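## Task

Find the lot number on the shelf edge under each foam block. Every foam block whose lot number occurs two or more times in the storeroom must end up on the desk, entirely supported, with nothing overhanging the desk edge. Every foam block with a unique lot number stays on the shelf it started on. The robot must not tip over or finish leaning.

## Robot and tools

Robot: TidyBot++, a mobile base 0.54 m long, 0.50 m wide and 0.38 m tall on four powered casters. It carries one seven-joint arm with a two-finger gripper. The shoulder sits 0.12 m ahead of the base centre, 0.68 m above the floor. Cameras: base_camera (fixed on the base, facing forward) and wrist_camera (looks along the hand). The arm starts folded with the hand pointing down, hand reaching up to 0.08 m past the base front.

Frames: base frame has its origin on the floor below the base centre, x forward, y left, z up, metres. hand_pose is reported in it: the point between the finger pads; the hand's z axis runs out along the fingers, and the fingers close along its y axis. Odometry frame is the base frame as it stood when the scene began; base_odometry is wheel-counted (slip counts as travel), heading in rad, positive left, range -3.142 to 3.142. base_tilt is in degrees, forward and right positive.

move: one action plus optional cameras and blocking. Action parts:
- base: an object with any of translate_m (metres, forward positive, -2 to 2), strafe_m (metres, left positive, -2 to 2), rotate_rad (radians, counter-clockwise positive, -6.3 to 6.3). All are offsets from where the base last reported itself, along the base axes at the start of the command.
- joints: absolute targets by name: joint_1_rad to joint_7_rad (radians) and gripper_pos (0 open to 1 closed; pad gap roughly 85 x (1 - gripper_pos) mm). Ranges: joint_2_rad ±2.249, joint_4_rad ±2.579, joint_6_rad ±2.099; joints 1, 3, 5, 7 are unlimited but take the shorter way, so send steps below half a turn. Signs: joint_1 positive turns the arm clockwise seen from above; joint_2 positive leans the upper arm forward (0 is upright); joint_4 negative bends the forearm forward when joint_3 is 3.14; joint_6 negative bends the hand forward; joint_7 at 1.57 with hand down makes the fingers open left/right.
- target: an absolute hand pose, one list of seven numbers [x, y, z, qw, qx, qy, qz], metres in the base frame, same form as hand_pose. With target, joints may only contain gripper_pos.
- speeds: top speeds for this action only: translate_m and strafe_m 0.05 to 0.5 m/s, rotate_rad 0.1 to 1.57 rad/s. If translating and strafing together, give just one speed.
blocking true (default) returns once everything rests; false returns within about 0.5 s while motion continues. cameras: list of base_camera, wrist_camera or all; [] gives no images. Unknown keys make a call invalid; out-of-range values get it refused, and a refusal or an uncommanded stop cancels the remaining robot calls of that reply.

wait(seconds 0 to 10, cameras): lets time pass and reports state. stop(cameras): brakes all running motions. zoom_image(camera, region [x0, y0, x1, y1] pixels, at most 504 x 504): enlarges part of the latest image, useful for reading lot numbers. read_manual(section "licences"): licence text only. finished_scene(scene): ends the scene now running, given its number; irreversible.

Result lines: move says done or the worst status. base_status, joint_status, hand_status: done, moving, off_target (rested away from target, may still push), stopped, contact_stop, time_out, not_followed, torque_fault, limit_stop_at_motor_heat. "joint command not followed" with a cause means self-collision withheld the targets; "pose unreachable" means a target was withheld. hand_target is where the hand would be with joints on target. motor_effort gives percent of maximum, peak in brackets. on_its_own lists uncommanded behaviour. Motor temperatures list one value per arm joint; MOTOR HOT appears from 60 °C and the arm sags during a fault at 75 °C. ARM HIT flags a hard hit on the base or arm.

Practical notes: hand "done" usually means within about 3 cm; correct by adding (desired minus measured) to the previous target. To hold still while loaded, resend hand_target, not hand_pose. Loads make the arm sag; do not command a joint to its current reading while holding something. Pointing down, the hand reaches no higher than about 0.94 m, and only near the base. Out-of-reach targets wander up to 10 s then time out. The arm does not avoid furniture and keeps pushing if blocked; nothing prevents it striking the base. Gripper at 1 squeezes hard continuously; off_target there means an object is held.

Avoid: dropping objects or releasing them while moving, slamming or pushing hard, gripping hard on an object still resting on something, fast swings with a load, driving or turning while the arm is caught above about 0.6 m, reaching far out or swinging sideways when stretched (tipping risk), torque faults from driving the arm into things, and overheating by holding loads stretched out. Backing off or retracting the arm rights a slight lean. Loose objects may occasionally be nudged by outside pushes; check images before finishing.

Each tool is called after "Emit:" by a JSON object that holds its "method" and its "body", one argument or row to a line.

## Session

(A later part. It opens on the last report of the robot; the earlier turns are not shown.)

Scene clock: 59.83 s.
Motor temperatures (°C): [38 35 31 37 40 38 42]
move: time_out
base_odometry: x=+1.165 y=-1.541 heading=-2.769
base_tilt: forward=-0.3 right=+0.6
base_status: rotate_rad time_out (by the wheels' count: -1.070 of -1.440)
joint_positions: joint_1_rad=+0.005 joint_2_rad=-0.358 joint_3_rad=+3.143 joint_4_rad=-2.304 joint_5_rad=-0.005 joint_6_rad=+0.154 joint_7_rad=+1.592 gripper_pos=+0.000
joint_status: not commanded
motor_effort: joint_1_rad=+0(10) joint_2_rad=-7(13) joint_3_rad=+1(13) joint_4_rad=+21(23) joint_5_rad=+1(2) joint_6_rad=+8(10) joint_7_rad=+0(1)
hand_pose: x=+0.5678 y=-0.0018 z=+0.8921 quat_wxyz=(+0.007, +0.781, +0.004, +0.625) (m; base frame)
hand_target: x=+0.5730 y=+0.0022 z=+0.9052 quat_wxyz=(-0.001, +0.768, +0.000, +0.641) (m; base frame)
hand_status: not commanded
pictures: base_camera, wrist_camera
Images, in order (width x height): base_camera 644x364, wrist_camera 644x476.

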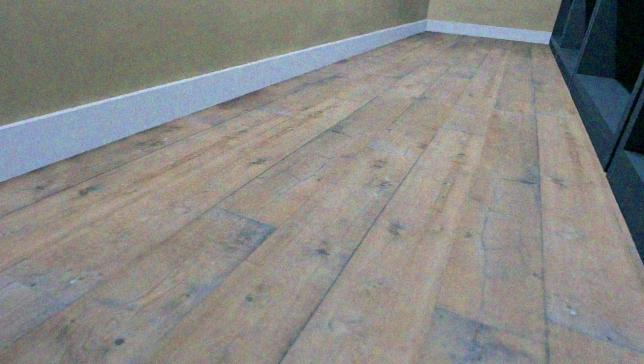

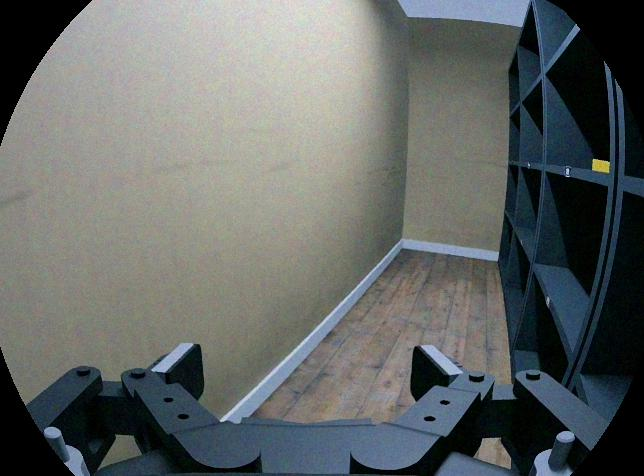

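Emit:
{"method": "move", "body": {
  "base": {"strafe_m":0.3}
}}

Emit:
{"method": "move", "body": {
  "base": {"rotate_rad":-0.37}
}}

Emit:
{"method": "move", "body": {
  "joints": {"joint_1_rad":1.57}
}}

Scene clock: 62.07 s.
Motor temperatures (°C): [38 35 31 37 40 38 42]
move: done
base_odometry: x=+1.275 y=-1.821 heading=-2.770
base_tilt: forward=-0.3 right=+0.6
base_status: done
joint_positions: joint_1_rad=+0.005 joint_2_rad=-0.358 joint_3_rad=+3.141 joint_4_rad=-2.304 joint_5_rad=-0.005 joint_6_rad=+0.154 joint_7_rad=+1.592 gripper_pos=+0.000
joint_status: not commanded
motor_effort: joint_1_rad=+0(1) joint_2_rad=-8(9) joint_3_rad=+0(2) joint_4_rad=+21(22) joint_5_rad=+1(1) joint_6_rad=+9(9) joint_7_rad=+0(1)
hand_pose: x=+0.5678 y=-0.0009 z=+0.8921 quat_wxyz=(+0.007, +0.781, +0.004, +0.625) (m; base frame)
hand_target: x=+0.5730 y=+0.0022 z=+0.9052 quat_wxyz=(-0.001, +0.768, +0.000, +0.641) (m; base frame)
hand_status: not commanded
pictures: base_camera, wrist_camera
Images, in order (width x height): base_camera 644x364, wrist_camera 644x476.

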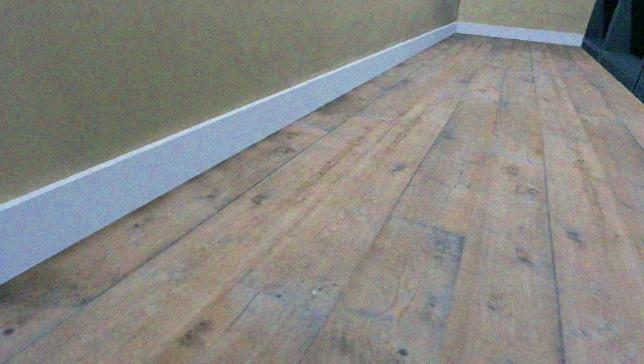

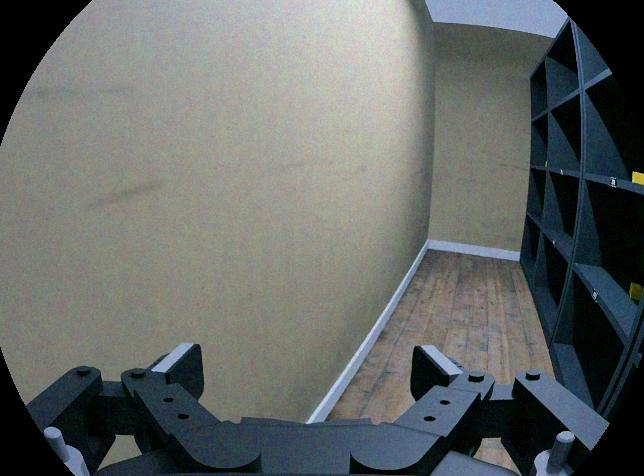

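Scene clock: 63.33 s.
Motor temperatures (°C): [38 35 31 37 40 38 42]
move: done
base_odometry: x=+1.274 y=-1.821 heading=-3.139
base_tilt: forward=-0.3 right=+0.6
base_status: done
joint_positions: joint_1_rad=+0.005 joint_2_rad=-0.358 joint_3_rad=+3.142 joint_4_rad=-2.304 joint_5_rad=-0.005 joint_6_rad=+0.154 joint_7_rad=+1.592 gripper_pos=+0.000
joint_status: not commanded
motor_effort: joint_1_rad=-1(2) joint_2_rad=-7(9) joint_3_rad=+1(2) joint_4_rad=+21(22) joint_5_rad=+1(1) joint_6_rad=+9(9) joint_7_rad=+0(1)
hand_pose: x=+0.5678 y=-0.0013 z=+0.8921 quat_wxyz=(+0.007, +0.781, +0.004, +0.625) (m; base frame)
hand_target: x=+0.5730 y=+0.0022 z=+0.9052 quat_wxyz=(-0.001, +0.768, +0.000, +0.641) (m; base frame)
hand_status: not commanded
pictures: base_camera, wrist_camera
Images, in order (width x height): base_camera 644x364, wrist_camera 644x476.

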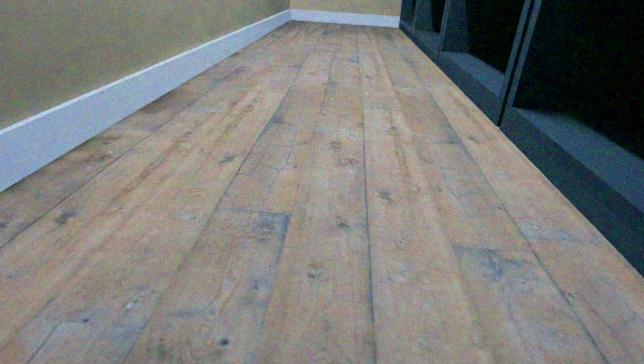

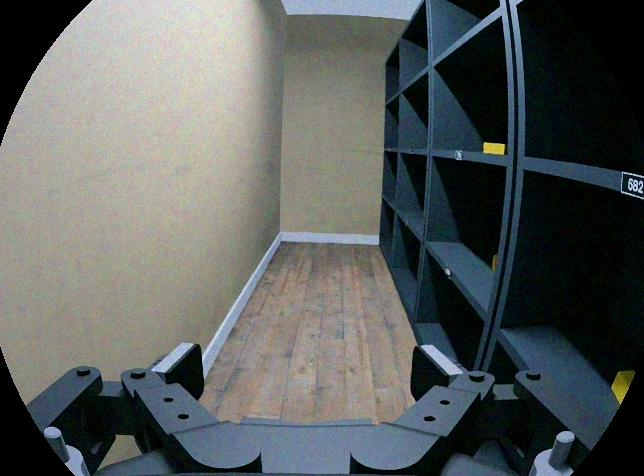

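Scene clock: 66.13 s.
Motor temperatures (°C): [38 35 31 37 40 38 42]
move: done
base_odometry: x=+1.274 y=-1.821 heading=-3.139
base_tilt: forward=-0.4 right=+0.6
base_status: not commanded
joint_positions: joint_1_rad=+1.552 joint_2_rad=-0.358 joint_3_rad=+3.142 joint_4_rad=-2.304 joint_5_rad=-0.005 joint_6_rad=+0.154 joint_7_rad=+1.592 gripper_pos=+0.000
joint_status: all done
motor_effort: joint_1_rad=+0(2) joint_2_rad=-7(9) joint_3_rad=+0(1) joint_4_rad=+22(22) joint_5_rad=+1(1) joint_6_rad=+9(9) joint_7_rad=+0(1)
hand_pose: x=+0.1285 y=-0.4487 z=+0.8921 quat_wxyz=(+0.441, +0.562, -0.543, +0.442) (m; base frame)
hand_target: x=+0.1215 y=-0.4540 z=+0.9052 quat_wxyz=(+0.453, +0.543, -0.542, +0.454) (m; base frame)
hand_status: not commanded
pictures: base_camera, wrist_camera
Images, in order (width x height): base_camera 644x364, wrist_camera 644x476.

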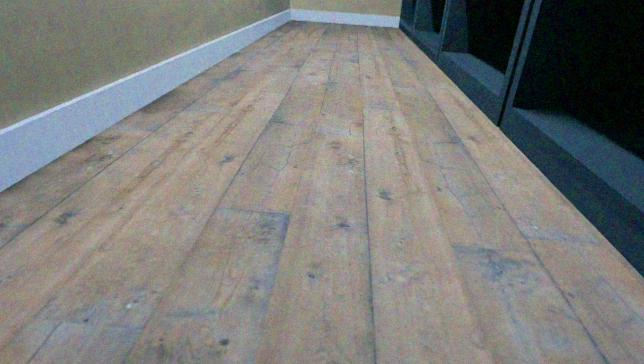

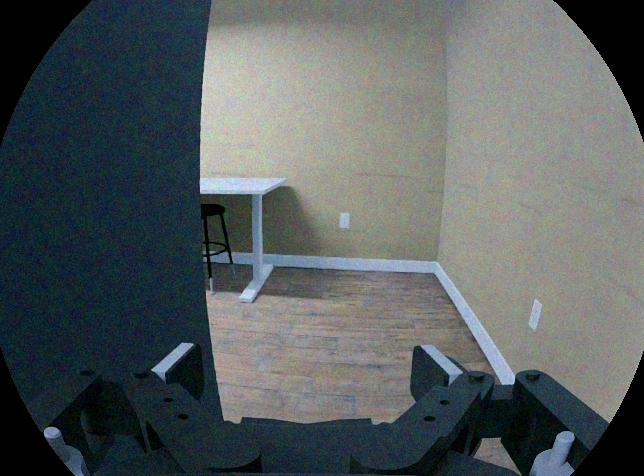

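Emit:
{"method": "move", "body": {
  "base": {"translate_m":0.75}
}}

Emit:
{"method": "move", "body": {
  "base": {"translate_m":0.8}
}}

Emit:
{"method": "move", "body": {
  "base": {"translate_m":0.8}
}}

Scene clock: 69.17 s.
Motor temperatures (°C): [38 35 31 37 40 38 42]
move: done
base_odometry: x=+0.524 y=-1.823 heading=-3.139
base_tilt: forward=-0.3 right=+0.6
base_status: done
joint_positions: joint_1_rad=+1.557 joint_2_rad=-0.347 joint_3_rad=+3.128 joint_4_rad=-2.289 joint_5_rad=-0.005 joint_6_rad=+0.170 joint_7_rad=+1.592 gripper_pos=+0.000
joint_status: not commanded
motor_effort: joint_1_rad=+0(38) joint_2_rad=-8(16) joint_3_rad=+1(42) joint_4_rad=+21(29) joint_5_rad=+1(8) joint_6_rad=+9(12) joint_7_rad=+0(1)
hand_pose: x=+0.1330 y=-0.4545 z=+0.9013 quat_wxyz=(+0.446, +0.560, -0.535, +0.448) (m; base frame)
hand_target: x=+0.1215 y=-0.4540 z=+0.9052 quat_wxyz=(+0.453, +0.543, -0.542, +0.454) (m; base frame)
hand_status: not commanded
pictures: base_camera, wrist_camera
Images, in order (width x height): base_camera 644x364, wrist_camera 644x476.

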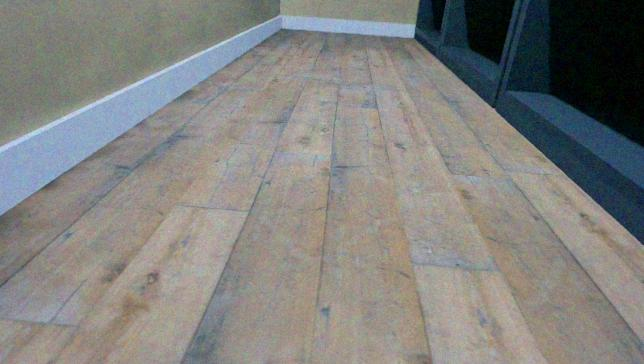

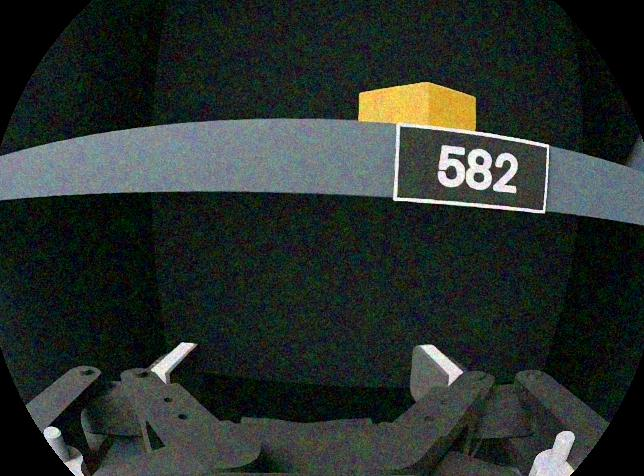

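Scene clock: 72.13 s.
Motor temperatures (°C): [38 35 31 37 40 38 42]
move: done
base_odometry: x=-0.276 y=-1.825 heading=-3.140
base_tilt: forward=-0.3 right=+0.6
base_status: done
joint_positions: joint_1_rad=+1.557 joint_2_rad=-0.347 joint_3_rad=+3.131 joint_4_rad=-2.289 joint_5_rad=-0.005 joint_6_rad=+0.170 joint_7_rad=+1.592 gripper_pos=+0.000
joint_status: not commanded
motor_effort: joint_1_rad=+0(1) joint_2_rad=-8(9) joint_3_rad=+1(2) joint_4_rad=+22(22) joint_5_rad=+1(1) joint_6_rad=+8(9) joint_7_rad=+0(1)
hand_pose: x=+0.1313 y=-0.4546 z=+0.9013 quat_wxyz=(+0.447, +0.559, -0.536, +0.448) (m; base frame)
hand_target: x=+0.1215 y=-0.4540 z=+0.9052 quat_wxyz=(+0.453, +0.543, -0.542, +0.454) (m; base frame)
hand_status: not commanded
pictures: base_camera, wrist_camera
Images, in order (width x height): base_camera 644x364, wrist_camera 644x476.

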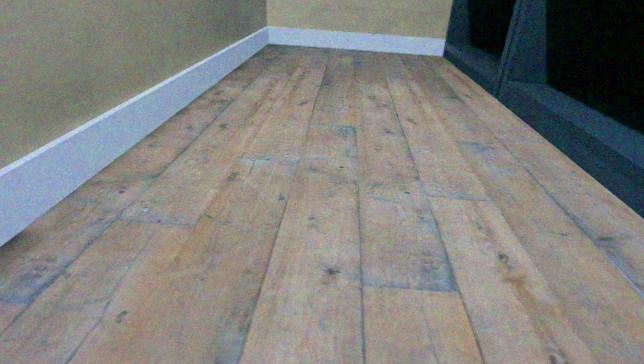

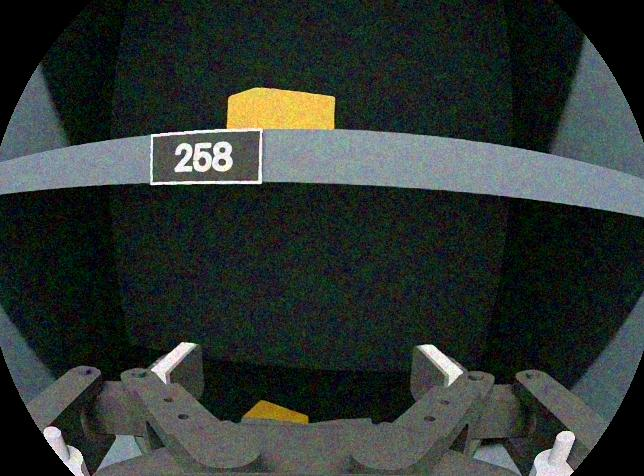

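Scene clock: 75.10 s.
Motor temperatures (°C): [38 35 31 37 40 38 42]
move: done
base_odometry: x=-1.076 y=-1.826 heading=-3.141
base_tilt: forward=-0.3 right=+0.6
base_status: done
joint_positions: joint_1_rad=+1.557 joint_2_rad=-0.347 joint_3_rad=+3.133 joint_4_rad=-2.289 joint_5_rad=-0.005 joint_6_rad=+0.170 joint_7_rad=+1.592 gripper_pos=+0.000
joint_status: not commanded
motor_effort: joint_1_rad=+0(1) joint_2_rad=-8(9) joint_3_rad=+1(2) joint_4_rad=+21(22) joint_5_rad=+1(1) joint_6_rad=+8(9) joint_7_rad=+0(1)
hand_pose: x=+0.1304 y=-0.4546 z=+0.9013 quat_wxyz=(+0.447, +0.558, -0.537, +0.447) (m; base frame)
hand_target: x=+0.1215 y=-0.4540 z=+0.9052 quat_wxyz=(+0.453, +0.543, -0.542, +0.454) (m; base frame)
hand_status: not commanded
pictures: base_camera, wrist_camera
Images, in order (width x height): base_camera 644x364, wrist_camera 644x476.

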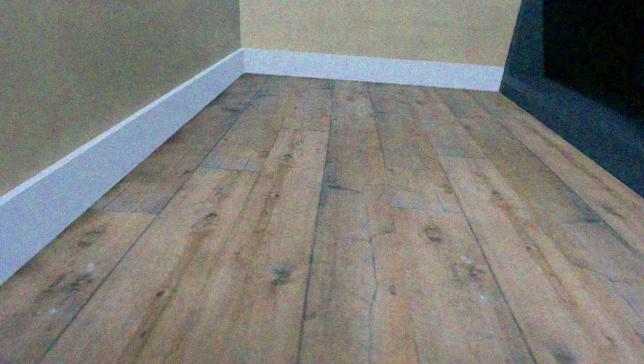

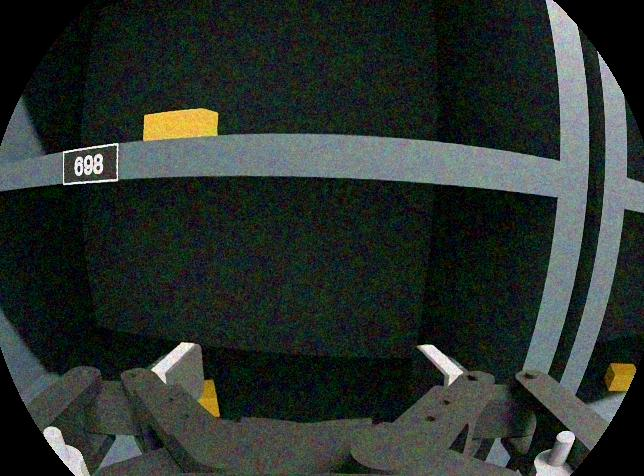

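Emit:
{"method": "move", "body": {
  "base": {"translate_m":0.7}
}}

Emit:
{"method": "move", "body": {
  "joints": {"joint_6_rad":-0.6,"joint_2_rad":-0.55}
}}

Emit:
{"method": "move", "body": {
  "base": {"translate_m":-0.75}
}}

Emit:
{"method": "move", "body": {
  "base": {"translate_m":-0.8}
}}

Emit:
{"method": "move", "body": {
  "base": {"translate_m":-0.75}
}}

Scene clock: 78.70 s.
Motor temperatures (°C): [38 35 31 37 40 38 42]
move: done
base_odometry: x=-1.776 y=-1.826 heading=-3.141
base_tilt: forward=-0.3 right=+0.6
base_status: done
joint_positions: joint_1_rad=+1.558 joint_2_rad=-0.347 joint_3_rad=+3.134 joint_4_rad=-2.289 joint_5_rad=-0.005 joint_6_rad=+0.170 joint_7_rad=+1.592 gripper_pos=+0.000
joint_status: not commanded
motor_effort: joint_1_rad=+0(2) joint_2_rad=-9(9) joint_3_rad=+1(2) joint_4_rad=+22(23) joint_5_rad=+1(1) joint_6_rad=+9(9) joint_7_rad=+0(1)
hand_pose: x=+0.1298 y=-0.4547 z=+0.9013 quat_wxyz=(+0.447, +0.558, -0.537, +0.447) (m; base frame)
hand_target: x=+0.1215 y=-0.4540 z=+0.9052 quat_wxyz=(+0.453, +0.543, -0.542, +0.454) (m; base frame)
hand_status: not commanded
pictures: base_camera, wrist_camera
Images, in order (width x height): base_camera 644x364, wrist_camera 644x476.

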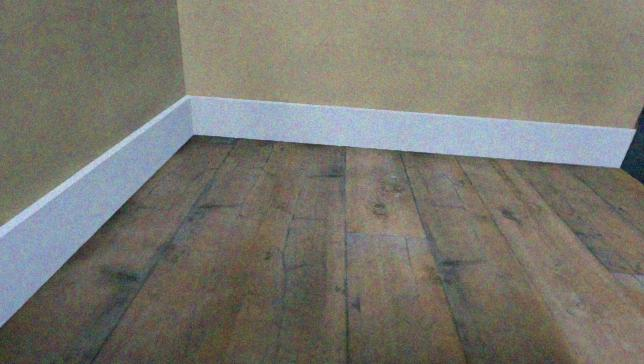

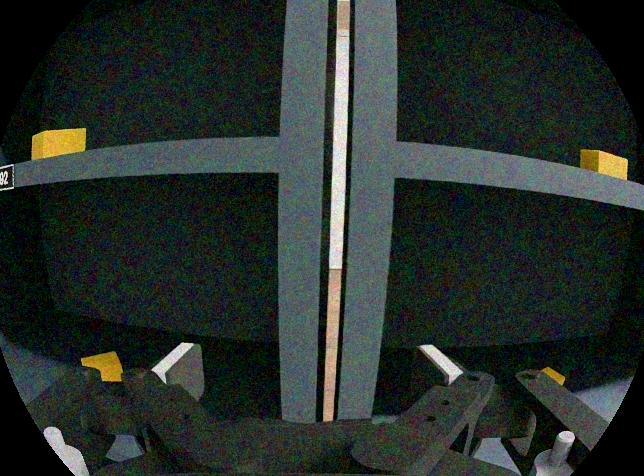

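Scene clock: 80.37 s.
Motor temperatures (°C): [38 35 31 37 40 38 42]
move: done
base_odometry: x=-1.776 y=-1.826 heading=-3.141
base_tilt: forward=-0.3 right=+0.6
base_status: not commanded
joint_positions: joint_1_rad=+1.558 joint_2_rad=-0.539 joint_3_rad=+3.134 joint_4_rad=-2.289 joint_5_rad=-0.005 joint_6_rad=-0.549 joint_7_rad=+1.592 gripper_pos=+0.000
joint_status: all done
motor_effort: joint_1_rad=+0(1) joint_2_rad=-1(9) joint_3_rad=+1(1) joint_4_rad=+20(22) joint_5_rad=+1(1) joint_6_rad=+7(9) joint_7_rad=+0(1)
hand_pose: x=+0.1279 y=-0.3256 z=+0.7798 quat_wxyz=(+0.289, +0.658, -0.632, +0.289) (m; base frame)
hand_target: x=+0.1211 y=-0.3109 z=+0.7657 quat_wxyz=(+0.273, +0.653, -0.652, +0.273) (m; base frame)
hand_status: not commanded
pictures: base_camera, wrist_camera
Images, in order (width x height): base_camera 644x364, wrist_camera 644x476.

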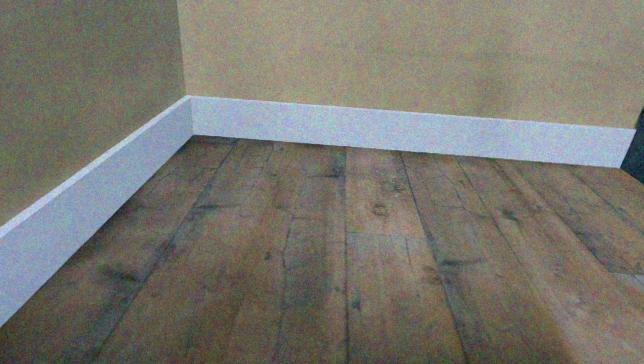

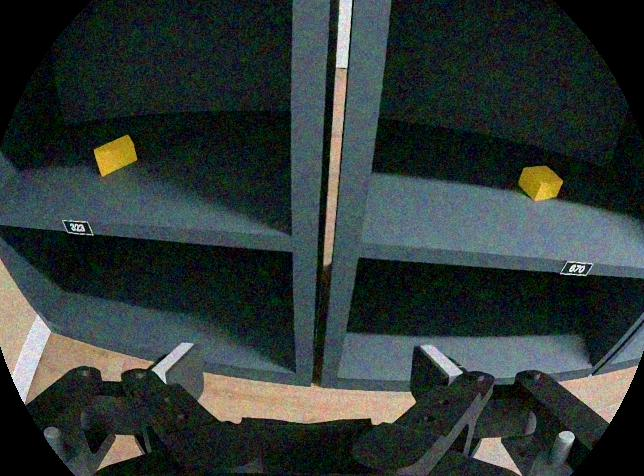

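Scene clock: 83.37 s.
Motor temperatures (°C): [38 35 31 37 40 38 42]
move: done
base_odometry: x=-1.026 y=-1.826 heading=+3.141
base_tilt: forward=-0.4 right=+0.6
base_status: done
joint_positions: joint_1_rad=+1.558 joint_2_rad=-0.540 joint_3_rad=+3.135 joint_4_rad=-2.289 joint_5_rad=-0.005 joint_6_rad=-0.551 joint_7_rad=+1.592 gripper_pos=+0.000
joint_status: not commanded
motor_effort: joint_1_rad=+0(1) joint_2_rad=-1(3) joint_3_rad=+1(2) joint_4_rad=+21(22) joint_5_rad=+1(1) joint_6_rad=+7(7) joint_7_rad=+0(1)
hand_pose: x=+0.1275 y=-0.3250 z=+0.7793 quat_wxyz=(+0.288, +0.658, -0.633, +0.289) (m; base frame)
hand_target: x=+0.1211 y=-0.3109 z=+0.7657 quat_wxyz=(+0.273, +0.653, -0.652, +0.273) (m; base frame)
hand_status: not commanded
pictures: base_camera, wrist_camera
Images, in order (width x height): base_camera 644x364, wrist_camera 644x476.

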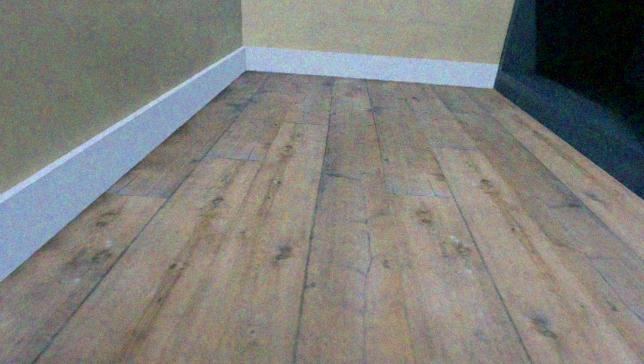

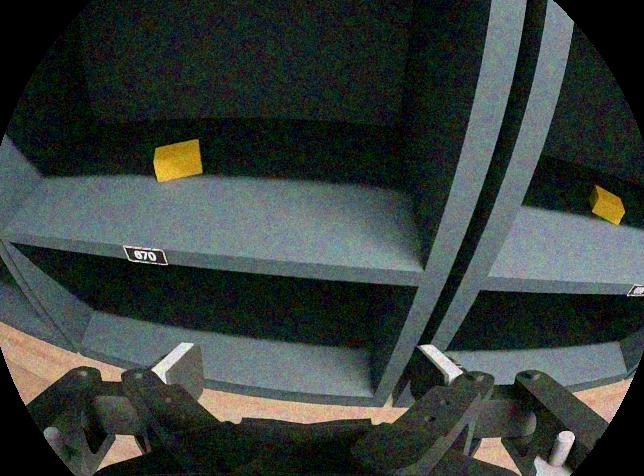

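Scene clock: 86.33 s.
Motor temperatures (°C): [38 35 31 37 40 38 42]
move: done
base_odometry: x=-0.226 y=-1.827 heading=+3.139
base_tilt: forward=-0.4 right=+0.6
base_status: done
joint_positions: joint_1_rad=+1.558 joint_2_rad=-0.540 joint_3_rad=+3.135 joint_4_rad=-2.289 joint_5_rad=-0.005 joint_6_rad=-0.552 joint_7_rad=+1.592 gripper_pos=+0.000
joint_status: not commanded
motor_effort: joint_1_rad=+0(1) joint_2_rad=-2(2) joint_3_rad=+1(2) joint_4_rad=+21(22) joint_5_rad=+1(1) joint_6_rad=+7(7) joint_7_rad=+0(1)
hand_pose: x=+0.1275 y=-0.3249 z=+0.7793 quat_wxyz=(+0.288, +0.658, -0.633, +0.289) (m; base frame)
hand_target: x=+0.1211 y=-0.3109 z=+0.7657 quat_wxyz=(+0.273, +0.653, -0.652, +0.273) (m; base frame)
hand_status: not commanded
pictures: base_camera, wrist_camera
Images, in order (width x height): base_camera 644x364, wrist_camera 644x476.

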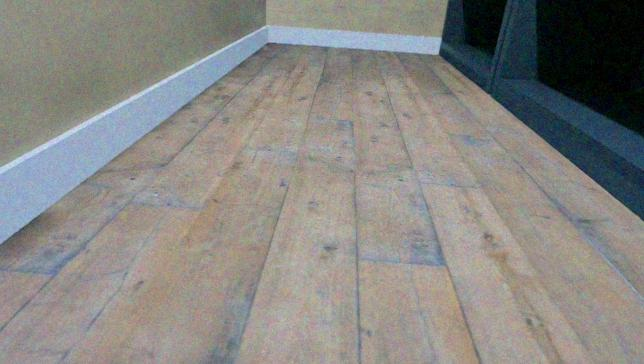

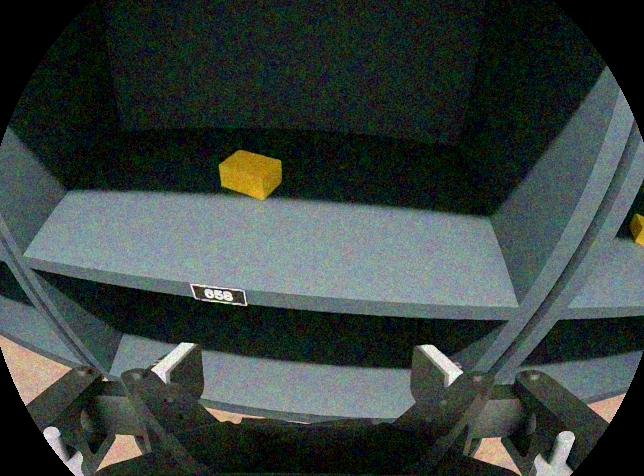

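Scene clock: 89.20 s.
Motor temperatures (°C): [38 35 30 37 40 38 42]
move: done
base_odometry: x=+0.524 y=-1.829 heading=+3.138
base_tilt: forward=-0.4 right=+0.6
base_status: done
joint_positions: joint_1_rad=+1.558 joint_2_rad=-0.540 joint_3_rad=+3.135 joint_4_rad=-2.289 joint_5_rad=-0.005 joint_6_rad=-0.552 joint_7_rad=+1.592 gripper_pos=+0.000
joint_status: not commanded
motor_effort: joint_1_rad=-1(1) joint_2_rad=-2(2) joint_3_rad=+1(2) joint_4_rad=+21(22) joint_5_rad=+1(1) joint_6_rad=+7(8) joint_7_rad=-1(1)
hand_pose: x=+0.1275 y=-0.3249 z=+0.7792 quat_wxyz=(+0.288, +0.658, -0.633, +0.289) (m; base frame)
hand_target: x=+0.1211 y=-0.3109 z=+0.7657 quat_wxyz=(+0.273, +0.653, -0.652, +0.273) (m; base frame)
hand_status: not commanded
pictures: base_camera, wrist_camera
Images, in order (width x height): base_camera 644x364, wrist_camera 644x476.

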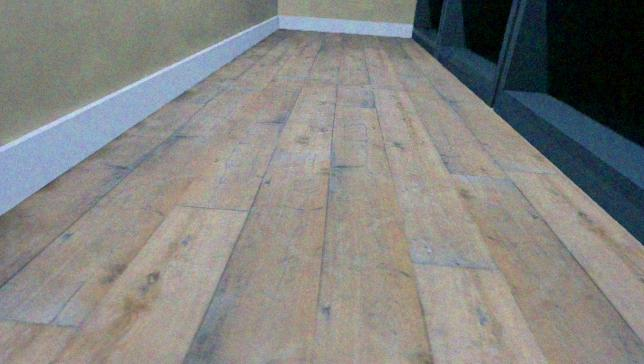

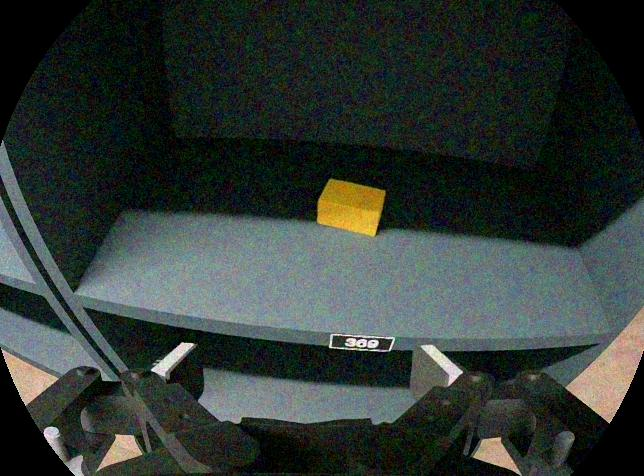

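Emit:
{"method": "zoom_image", "body": {
  "camera": "wrist_camera",
  "region": [300, 160, 420, 260]
}}

Emit:
{"method": "move", "body": {
  "base": {"translate_m":1.84,"strafe_m":0.15}
}}

Emit:
{"method": "move", "body": {
  "joints": {"joint_1_rad":1.57,"joint_2_rad":-0.1,"joint_3_rad":3.14,"joint_4_rad":-1.3,"joint_5_rad":0,"joint_6_rad":-0.9,"joint_7_rad":1.57}
}}

Scaled by 4.200.

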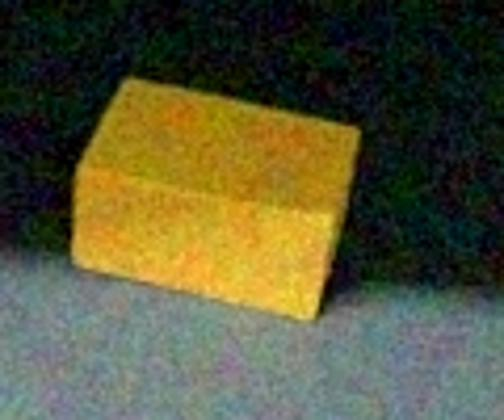

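Scene clock: 99.07 s.
Motor temperatures (°C): [38 35 30 37 40 38 42]
move: time_out
base_odometry: x=-1.313 y=-1.971 heading=+3.135
base_tilt: forward=-0.3 right=+0.6
base_status: translate_m time_out (by the wheels' count: +1.837 of +1.840); strafe_m time_out (by the wheels' count: +0.149 of +0.150)
joint_positions: joint_1_rad=+1.559 joint_2_rad=-0.536 joint_3_rad=+3.136 joint_4_rad=-2.289 joint_5_rad=-0.005 joint_6_rad=-0.559 joint_7_rad=+1.592 gripper_pos=+0.000
joint_status: not commanded
motor_effort: joint_1_rad=+0(4) joint_2_rad=-5(16) joint_3_rad=+0(4) joint_4_rad=+21(24) joint_5_rad=+1(2) joint_6_rad=+7(8) joint_7_rad=+0(1)
hand_pose: x=+0.1267 y=-0.3238 z=+0.7764 quat_wxyz=(+0.285, +0.658, -0.636, +0.285) (m; base frame)
hand_target: x=+0.1211 y=-0.3109 z=+0.7657 quat_wxyz=(+0.273, +0.653, -0.652, +0.273) (m; base frame)
hand_status: not commanded
pictures: base_camera, wrist_camera
Images, in order (width x height): base_camera 644x364, wrist_camera 644x476.

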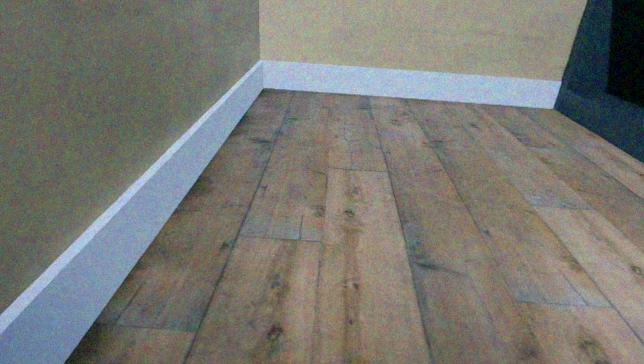

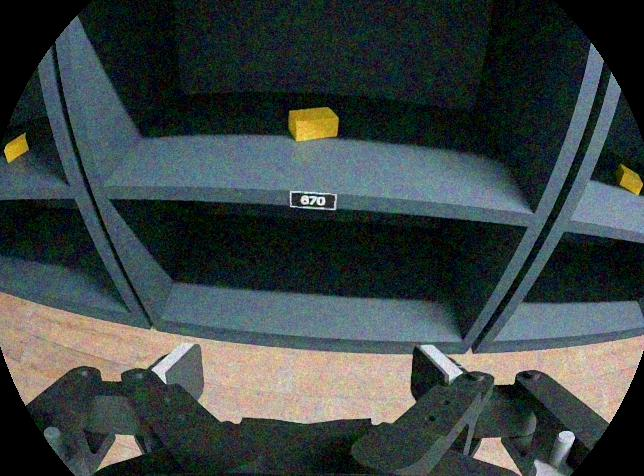

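not run: a stop that you did not command came earlier in this reply.

Emit:
{"method": "move", "body": {
  "joints": {"joint_1_rad":1.57,"joint_2_rad":-0.1,"joint_3_rad":3.14,"joint_4_rad":-1.3,"joint_5_rad":0,"joint_6_rad":-0.9,"joint_7_rad":1.57}
}}

Emit:
{"method": "zoom_image", "body": {
  "camera": "wrist_camera",
  "region": [200, 100, 440, 300]
}}

Scene clock: 101.50 s.
Motor temperatures (°C): [38 35 30 37 40 38 42]
move: done
base_odometry: x=-1.313 y=-1.971 heading=+3.135
base_tilt: forward=-0.3 right=+0.6
base_status: not commanded
joint_positions: joint_1_rad=+1.559 joint_2_rad=-0.123 joint_3_rad=+3.136 joint_4_rad=-1.315 joint_5_rad=-0.005 joint_6_rad=-0.850 joint_7_rad=+1.592 gripper_pos=+0.000
joint_status: all done
motor_effort: joint_1_rad=-1(2) joint_2_rad=-15(16) joint_3_rad=+0(2) joint_4_rad=+21(23) joint_5_rad=+1(2) joint_6_rad=+8(8) joint_7_rad=+0(1)
hand_pose: x=+0.1306 y=-0.5175 z=+1.0745 quat_wxyz=(+0.369, +0.614, -0.591, +0.370) (m; base frame)
hand_target: x=+0.1216 y=-0.5197 z=+1.0572 quat_wxyz=(+0.351, +0.614, -0.613, +0.352) (m; base frame)
hand_status: not commanded
pictures: base_camera, wrist_camera
Images, in order (width x height): base_camera 644x364, wrist_camera 644x476.

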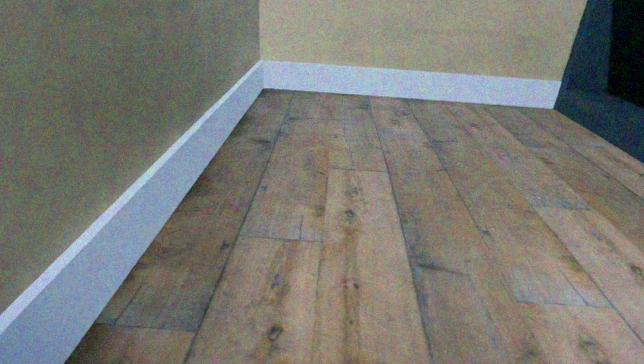

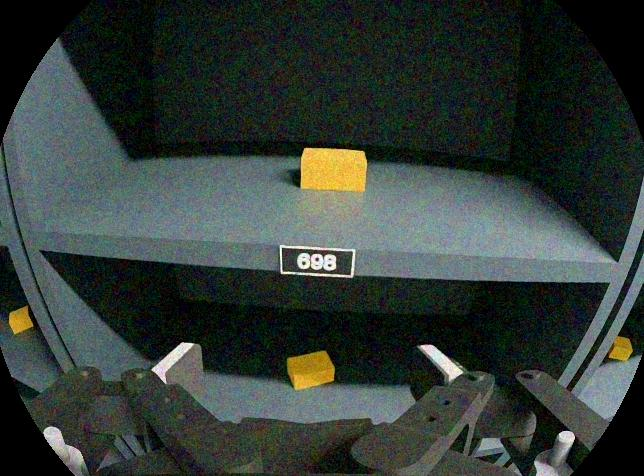

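Scaled by 2.100.

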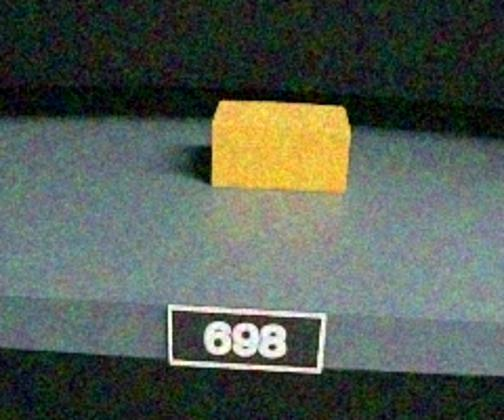

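Emit:
{"method": "move", "body": {
  "target": [0.24,-0.465,1.08,0.227,0.764,-0.356,0.487]
}}

Emit:
{"method": "move", "body": {
  "base": {"translate_m":-0.283,"strafe_m":-0.45}
}}

Emit:
{"method": "move", "body": {
  "target": [0.29,-0.49,1.08,0.139,0.814,-0.218,0.519]
}}

Scene clock: 105.57 s.
Motor temperatures (°C): [38 35 30 37 40 38 42]
move: done
base_odometry: x=-1.313 y=-1.971 heading=+3.135
base_tilt: forward=-0.3 right=+0.6
base_status: not commanded
joint_positions: joint_1_rad=-0.010 joint_2_rad=-0.480 joint_3_rad=+4.046 joint_4_rad=-1.315 joint_5_rad=+0.169 joint_6_rad=-0.922 joint_7_rad=+1.733 gripper_pos=+0.000
joint_status: not commanded
motor_effort: joint_1_rad=+0(1) joint_2_rad=+6(17) joint_3_rad=-7(7) joint_4_rad=+18(22) joint_5_rad=-1(1) joint_6_rad=+8(9) joint_7_rad=+0(1)
hand_pose: x=+0.2605 y=-0.4588 z=+1.1041 quat_wxyz=(+0.208, +0.740, -0.367, +0.524) (m; base frame)
hand_target: x=+0.2400 y=-0.4650 z=+1.0800 quat_wxyz=(+0.227, +0.764, -0.356, +0.487) (m; base frame)
hand_status: done (0.032 m and 5.7 deg from the pose sent, 0.121 m and 38.5 deg at the start)
pictures: base_camera, wrist_camera
Images, in order (width x height): base_camera 644x364, wrist_camera 644x476.

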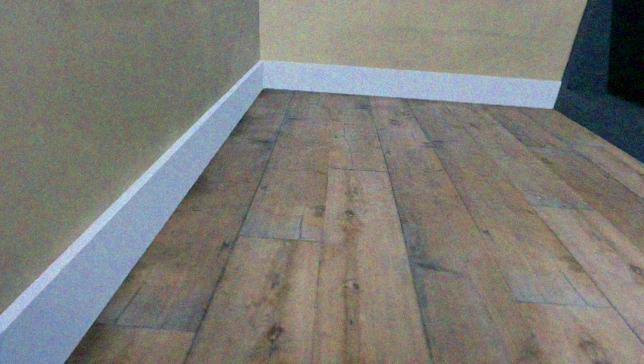

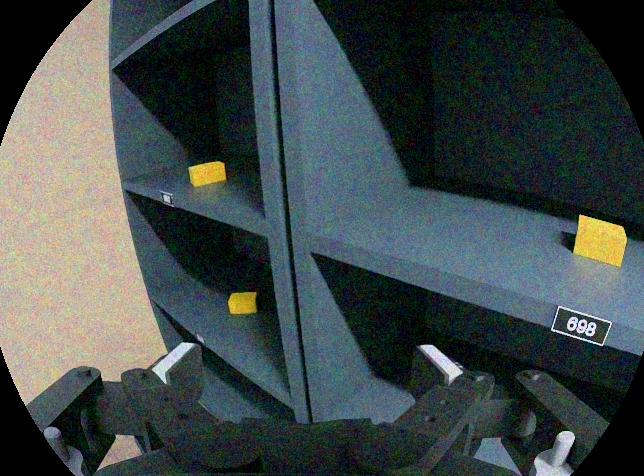

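Scene clock: 107.87 s.
Motor temperatures (°C): [38 35 30 37 40 38 42]
move: done
base_odometry: x=-1.027 y=-1.523 heading=+3.136
base_tilt: forward=-0.4 right=+0.6
base_status: done
joint_positions: joint_1_rad=-0.013 joint_2_rad=-0.491 joint_3_rad=+4.056 joint_4_rad=-1.315 joint_5_rad=+0.175 joint_6_rad=-0.926 joint_7_rad=+1.734 gripper_pos=+0.000
joint_status: not commanded
motor_effort: joint_1_rad=-1(1) joint_2_rad=+6(9) joint_3_rad=-7(9) joint_4_rad=+18(19) joint_5_rad=-1(2) joint_6_rad=+8(9) joint_7_rad=+0(1)
hand_pose: x=+0.2516 y=-0.4620 z=+1.1020 quat_wxyz=(+0.208, +0.738, -0.371, +0.524) (m; base frame)
hand_target: x=+0.2400 y=-0.4650 z=+1.0800 quat_wxyz=(+0.227, +0.764, -0.356, +0.487) (m; base frame)
hand_status: not commanded
pictures: base_camera, wrist_camera
Images, in order (width x height): base_camera 644x364, wrist_camera 644x476.

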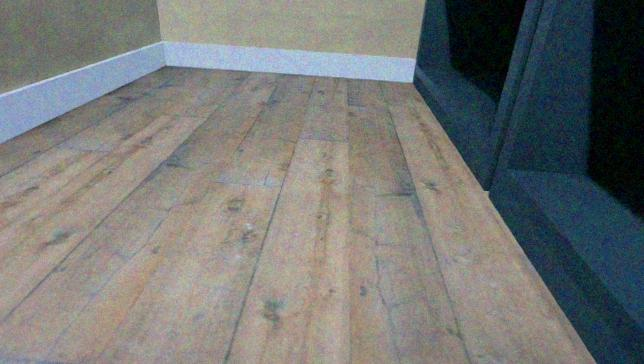

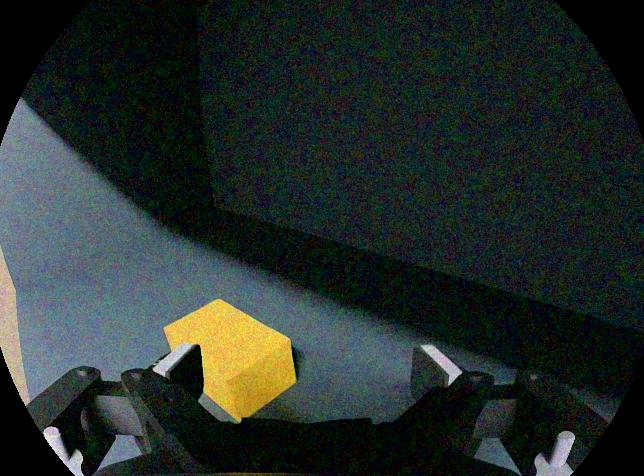

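Scene clock: 109.67 s.
Motor temperatures (°C): [38 35 30 37 40 38 42]
move: off_target
base_odometry: x=-1.027 y=-1.523 heading=+3.136
base_tilt: forward=-0.3 right=+0.6
base_status: not commanded
joint_positions: joint_1_rad=-0.584 joint_2_rad=-0.662 joint_3_rad=+4.176 joint_4_rad=-1.098 joint_5_rad=+0.343 joint_6_rad=-1.147 joint_7_rad=+1.872 gripper_pos=+0.000
joint_status: not commanded
motor_effort: joint_1_rad=+0(1) joint_2_rad=+15(16) joint_3_rad=-9(10) joint_4_rad=+14(19) joint_5_rad=-2(3) joint_6_rad=+7(8) joint_7_rad=+0(1)
hand_pose: x=+0.3228 y=-0.4610 z=+1.1034 quat_wxyz=(+0.121, +0.803, -0.212, +0.544) (m; base frame)
hand_target: x=+0.2900 y=-0.4900 z=+1.0800 quat_wxyz=(+0.139, +0.814, -0.218, +0.519) (m; base frame)
hand_status: off_target (0.050 m and 3.8 deg from the pose sent, 0.052 m and 21.2 deg at the start)
pictures: base_camera, wrist_camera
Images, in order (width x height): base_camera 644x364, wrist_camera 644x476.

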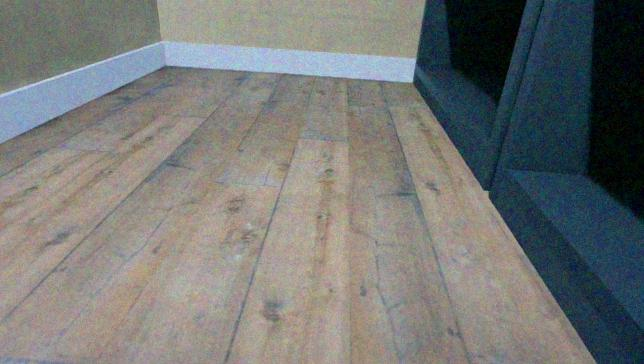

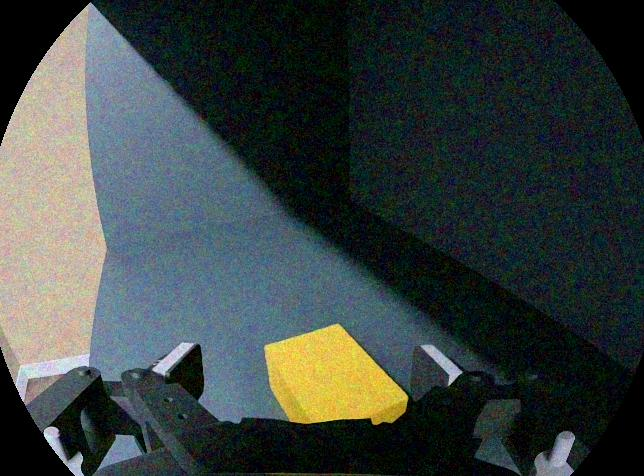

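Emit:
{"method": "move", "body": {
  "target": [0.24,-0.535,1.09,0.033,0.841,-0.051,0.536]
}}

Scene clock: 120.67 s.
Motor temperatures (°C): [38 35 30 37 40 37 42]
move: time_out
base_odometry: x=-1.027 y=-1.523 heading=+3.136
base_tilt: forward=-0.3 right=+0.6
base_status: not commanded
joint_positions: joint_1_rad=-1.378 joint_2_rad=-0.593 joint_3_rad=+4.000 joint_4_rad=+0.016 joint_5_rad=+0.757 joint_6_rad=-1.953 joint_7_rad=+2.423 gripper_pos=+0.000
joint_status: not commanded
motor_effort: joint_1_rad=+0(38) joint_2_rad=+27(65) joint_3_rad=-2(9) joint_4_rad=-2(21) joint_5_rad=-4(11) joint_6_rad=+7(9) joint_7_rad=+0(1)
hand_pose: x=+0.3357 y=-0.4010 z=+1.1953 quat_wxyz=(+0.064, +0.809, +0.080, +0.579) (m; base frame)
hand_target: x=+0.3357 y=-0.4041 z=+1.1932 quat_wxyz=(+0.062, +0.809, +0.079, +0.580) (m; base frame)
hand_status: time_out (0.195 m and 16.7 deg from the pose sent, 0.112 m and 21.5 deg at the start; a joint's target at an end of its range on 69 of 300 steps)
pictures: base_camera, wrist_camera
Images, in order (width x height): base_camera 644x364, wrist_camera 644x476.

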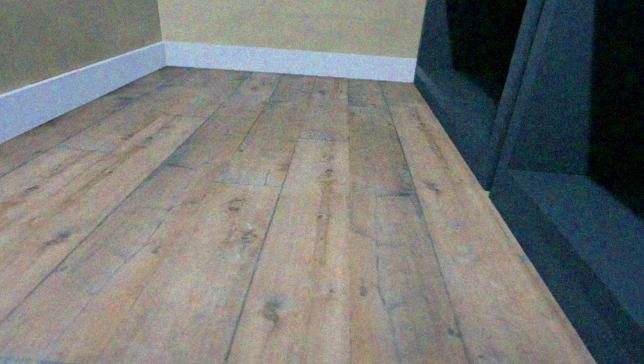

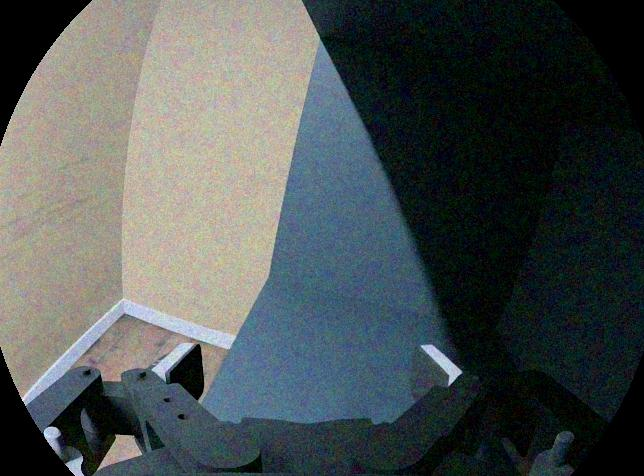

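Emit:
{"method": "move", "body": {
  "base": {"translate_m":-0.16}
}}

Emit:
{"method": "move", "body": {
  "target": [0.37,-0.5,1.06,0.056,0.838,-0.088,0.534]
}}

Scene clock: 122.60 s.
Motor temperatures (°C): [38 35 30 37 40 37 42]
move: done
base_odometry: x=-0.868 y=-1.524 heading=+3.135
base_tilt: forward=-0.3 right=+0.6
base_status: done
joint_positions: joint_1_rad=-1.554 joint_2_rad=-0.554 joint_3_rad=+4.002 joint_4_rad=-0.023 joint_5_rad=+0.757 joint_6_rad=-1.953 joint_7_rad=+2.423 gripper_pos=+0.000
joint_status: not commanded
motor_effort: joint_1_rad=+32(38) joint_2_rad=+19(28) joint_3_rad=-4(6) joint_4_rad=+10(12) joint_5_rad=-4(5) joint_6_rad=+7(9) joint_7_rad=+0(1)
hand_pose: x=+0.4088 y=-0.3288 z=+1.2036 quat_wxyz=(+0.032, +0.805, +0.175, +0.566) (m; base frame)
hand_target: x=+0.3357 y=-0.4041 z=+1.1932 quat_wxyz=(+0.062, +0.809, +0.079, +0.580) (m; base frame)
hand_status: not commanded
pictures: base_camera, wrist_camera
Images, in order (width x height): base_camera 644x364, wrist_camera 644x476.

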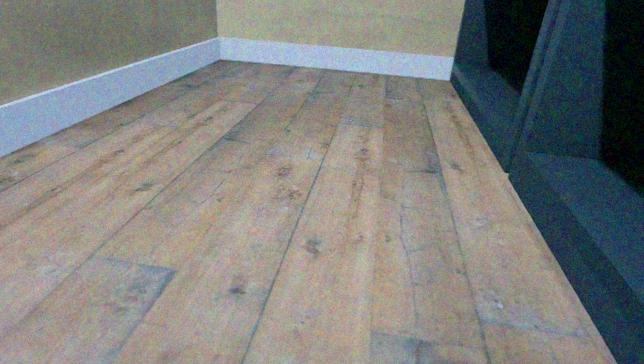

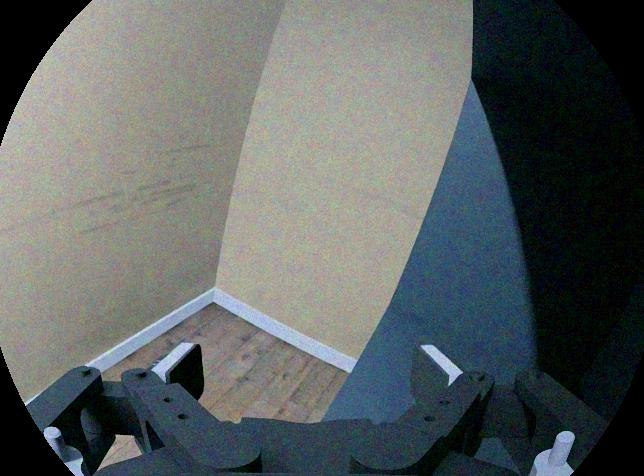

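Scene clock: 124.77 s.
Motor temperatures (°C): [38 35 30 37 40 37 42]
move: off_target
base_odometry: x=-0.869 y=-1.524 heading=+3.136
base_tilt: forward=+4.1 right=+0.6
base_status: not commanded
joint_positions: joint_1_rad=-1.197 joint_2_rad=-0.645 joint_3_rad=+4.192 joint_4_rad=-0.824 joint_5_rad=+0.591 joint_6_rad=-1.440 joint_7_rad=+2.117 gripper_pos=+0.000
joint_status: not commanded
motor_effort: joint_1_rad=+35(40) joint_2_rad=-11(22) joint_3_rad=-5(8) joint_4_rad=+11(13) joint_5_rad=-1(5) joint_6_rad=+7(8) joint_7_rad=+0(1)
hand_pose: x=+0.4734 y=-0.3779 z=+1.1072 quat_wxyz=(+0.110, +0.865, +0.058, +0.485) (m; base frame)
hand_target: x=+0.3700 y=-0.5000 z=+1.0600 quat_wxyz=(+0.056, +0.839, -0.088, +0.534) (m; base frame)
hand_status: off_target (0.167 m and 19.0 deg from the pose sent, 0.227 m and 30.9 deg at the start)
pictures: base_camera, wrist_camera
Images, in order (width x height): base_camera 644x364, wrist_camera 644x476.

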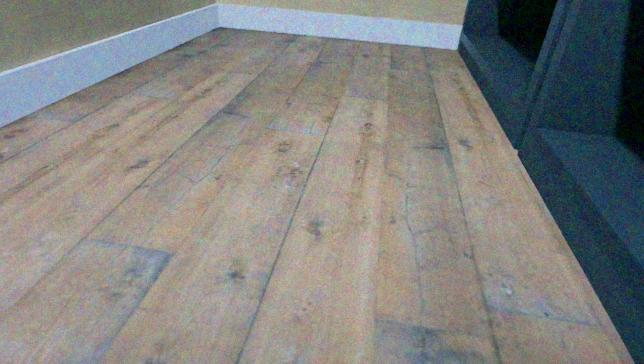

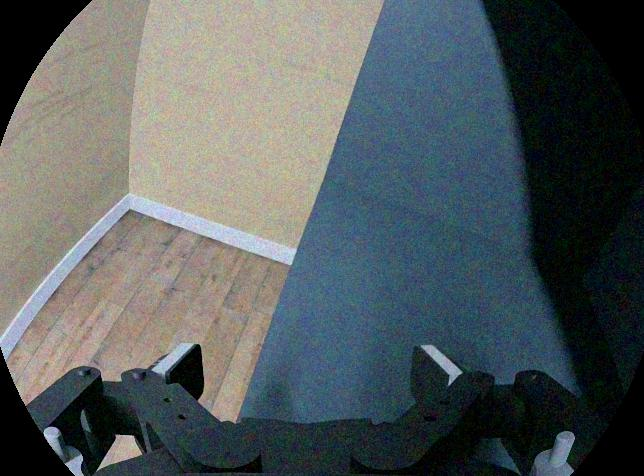

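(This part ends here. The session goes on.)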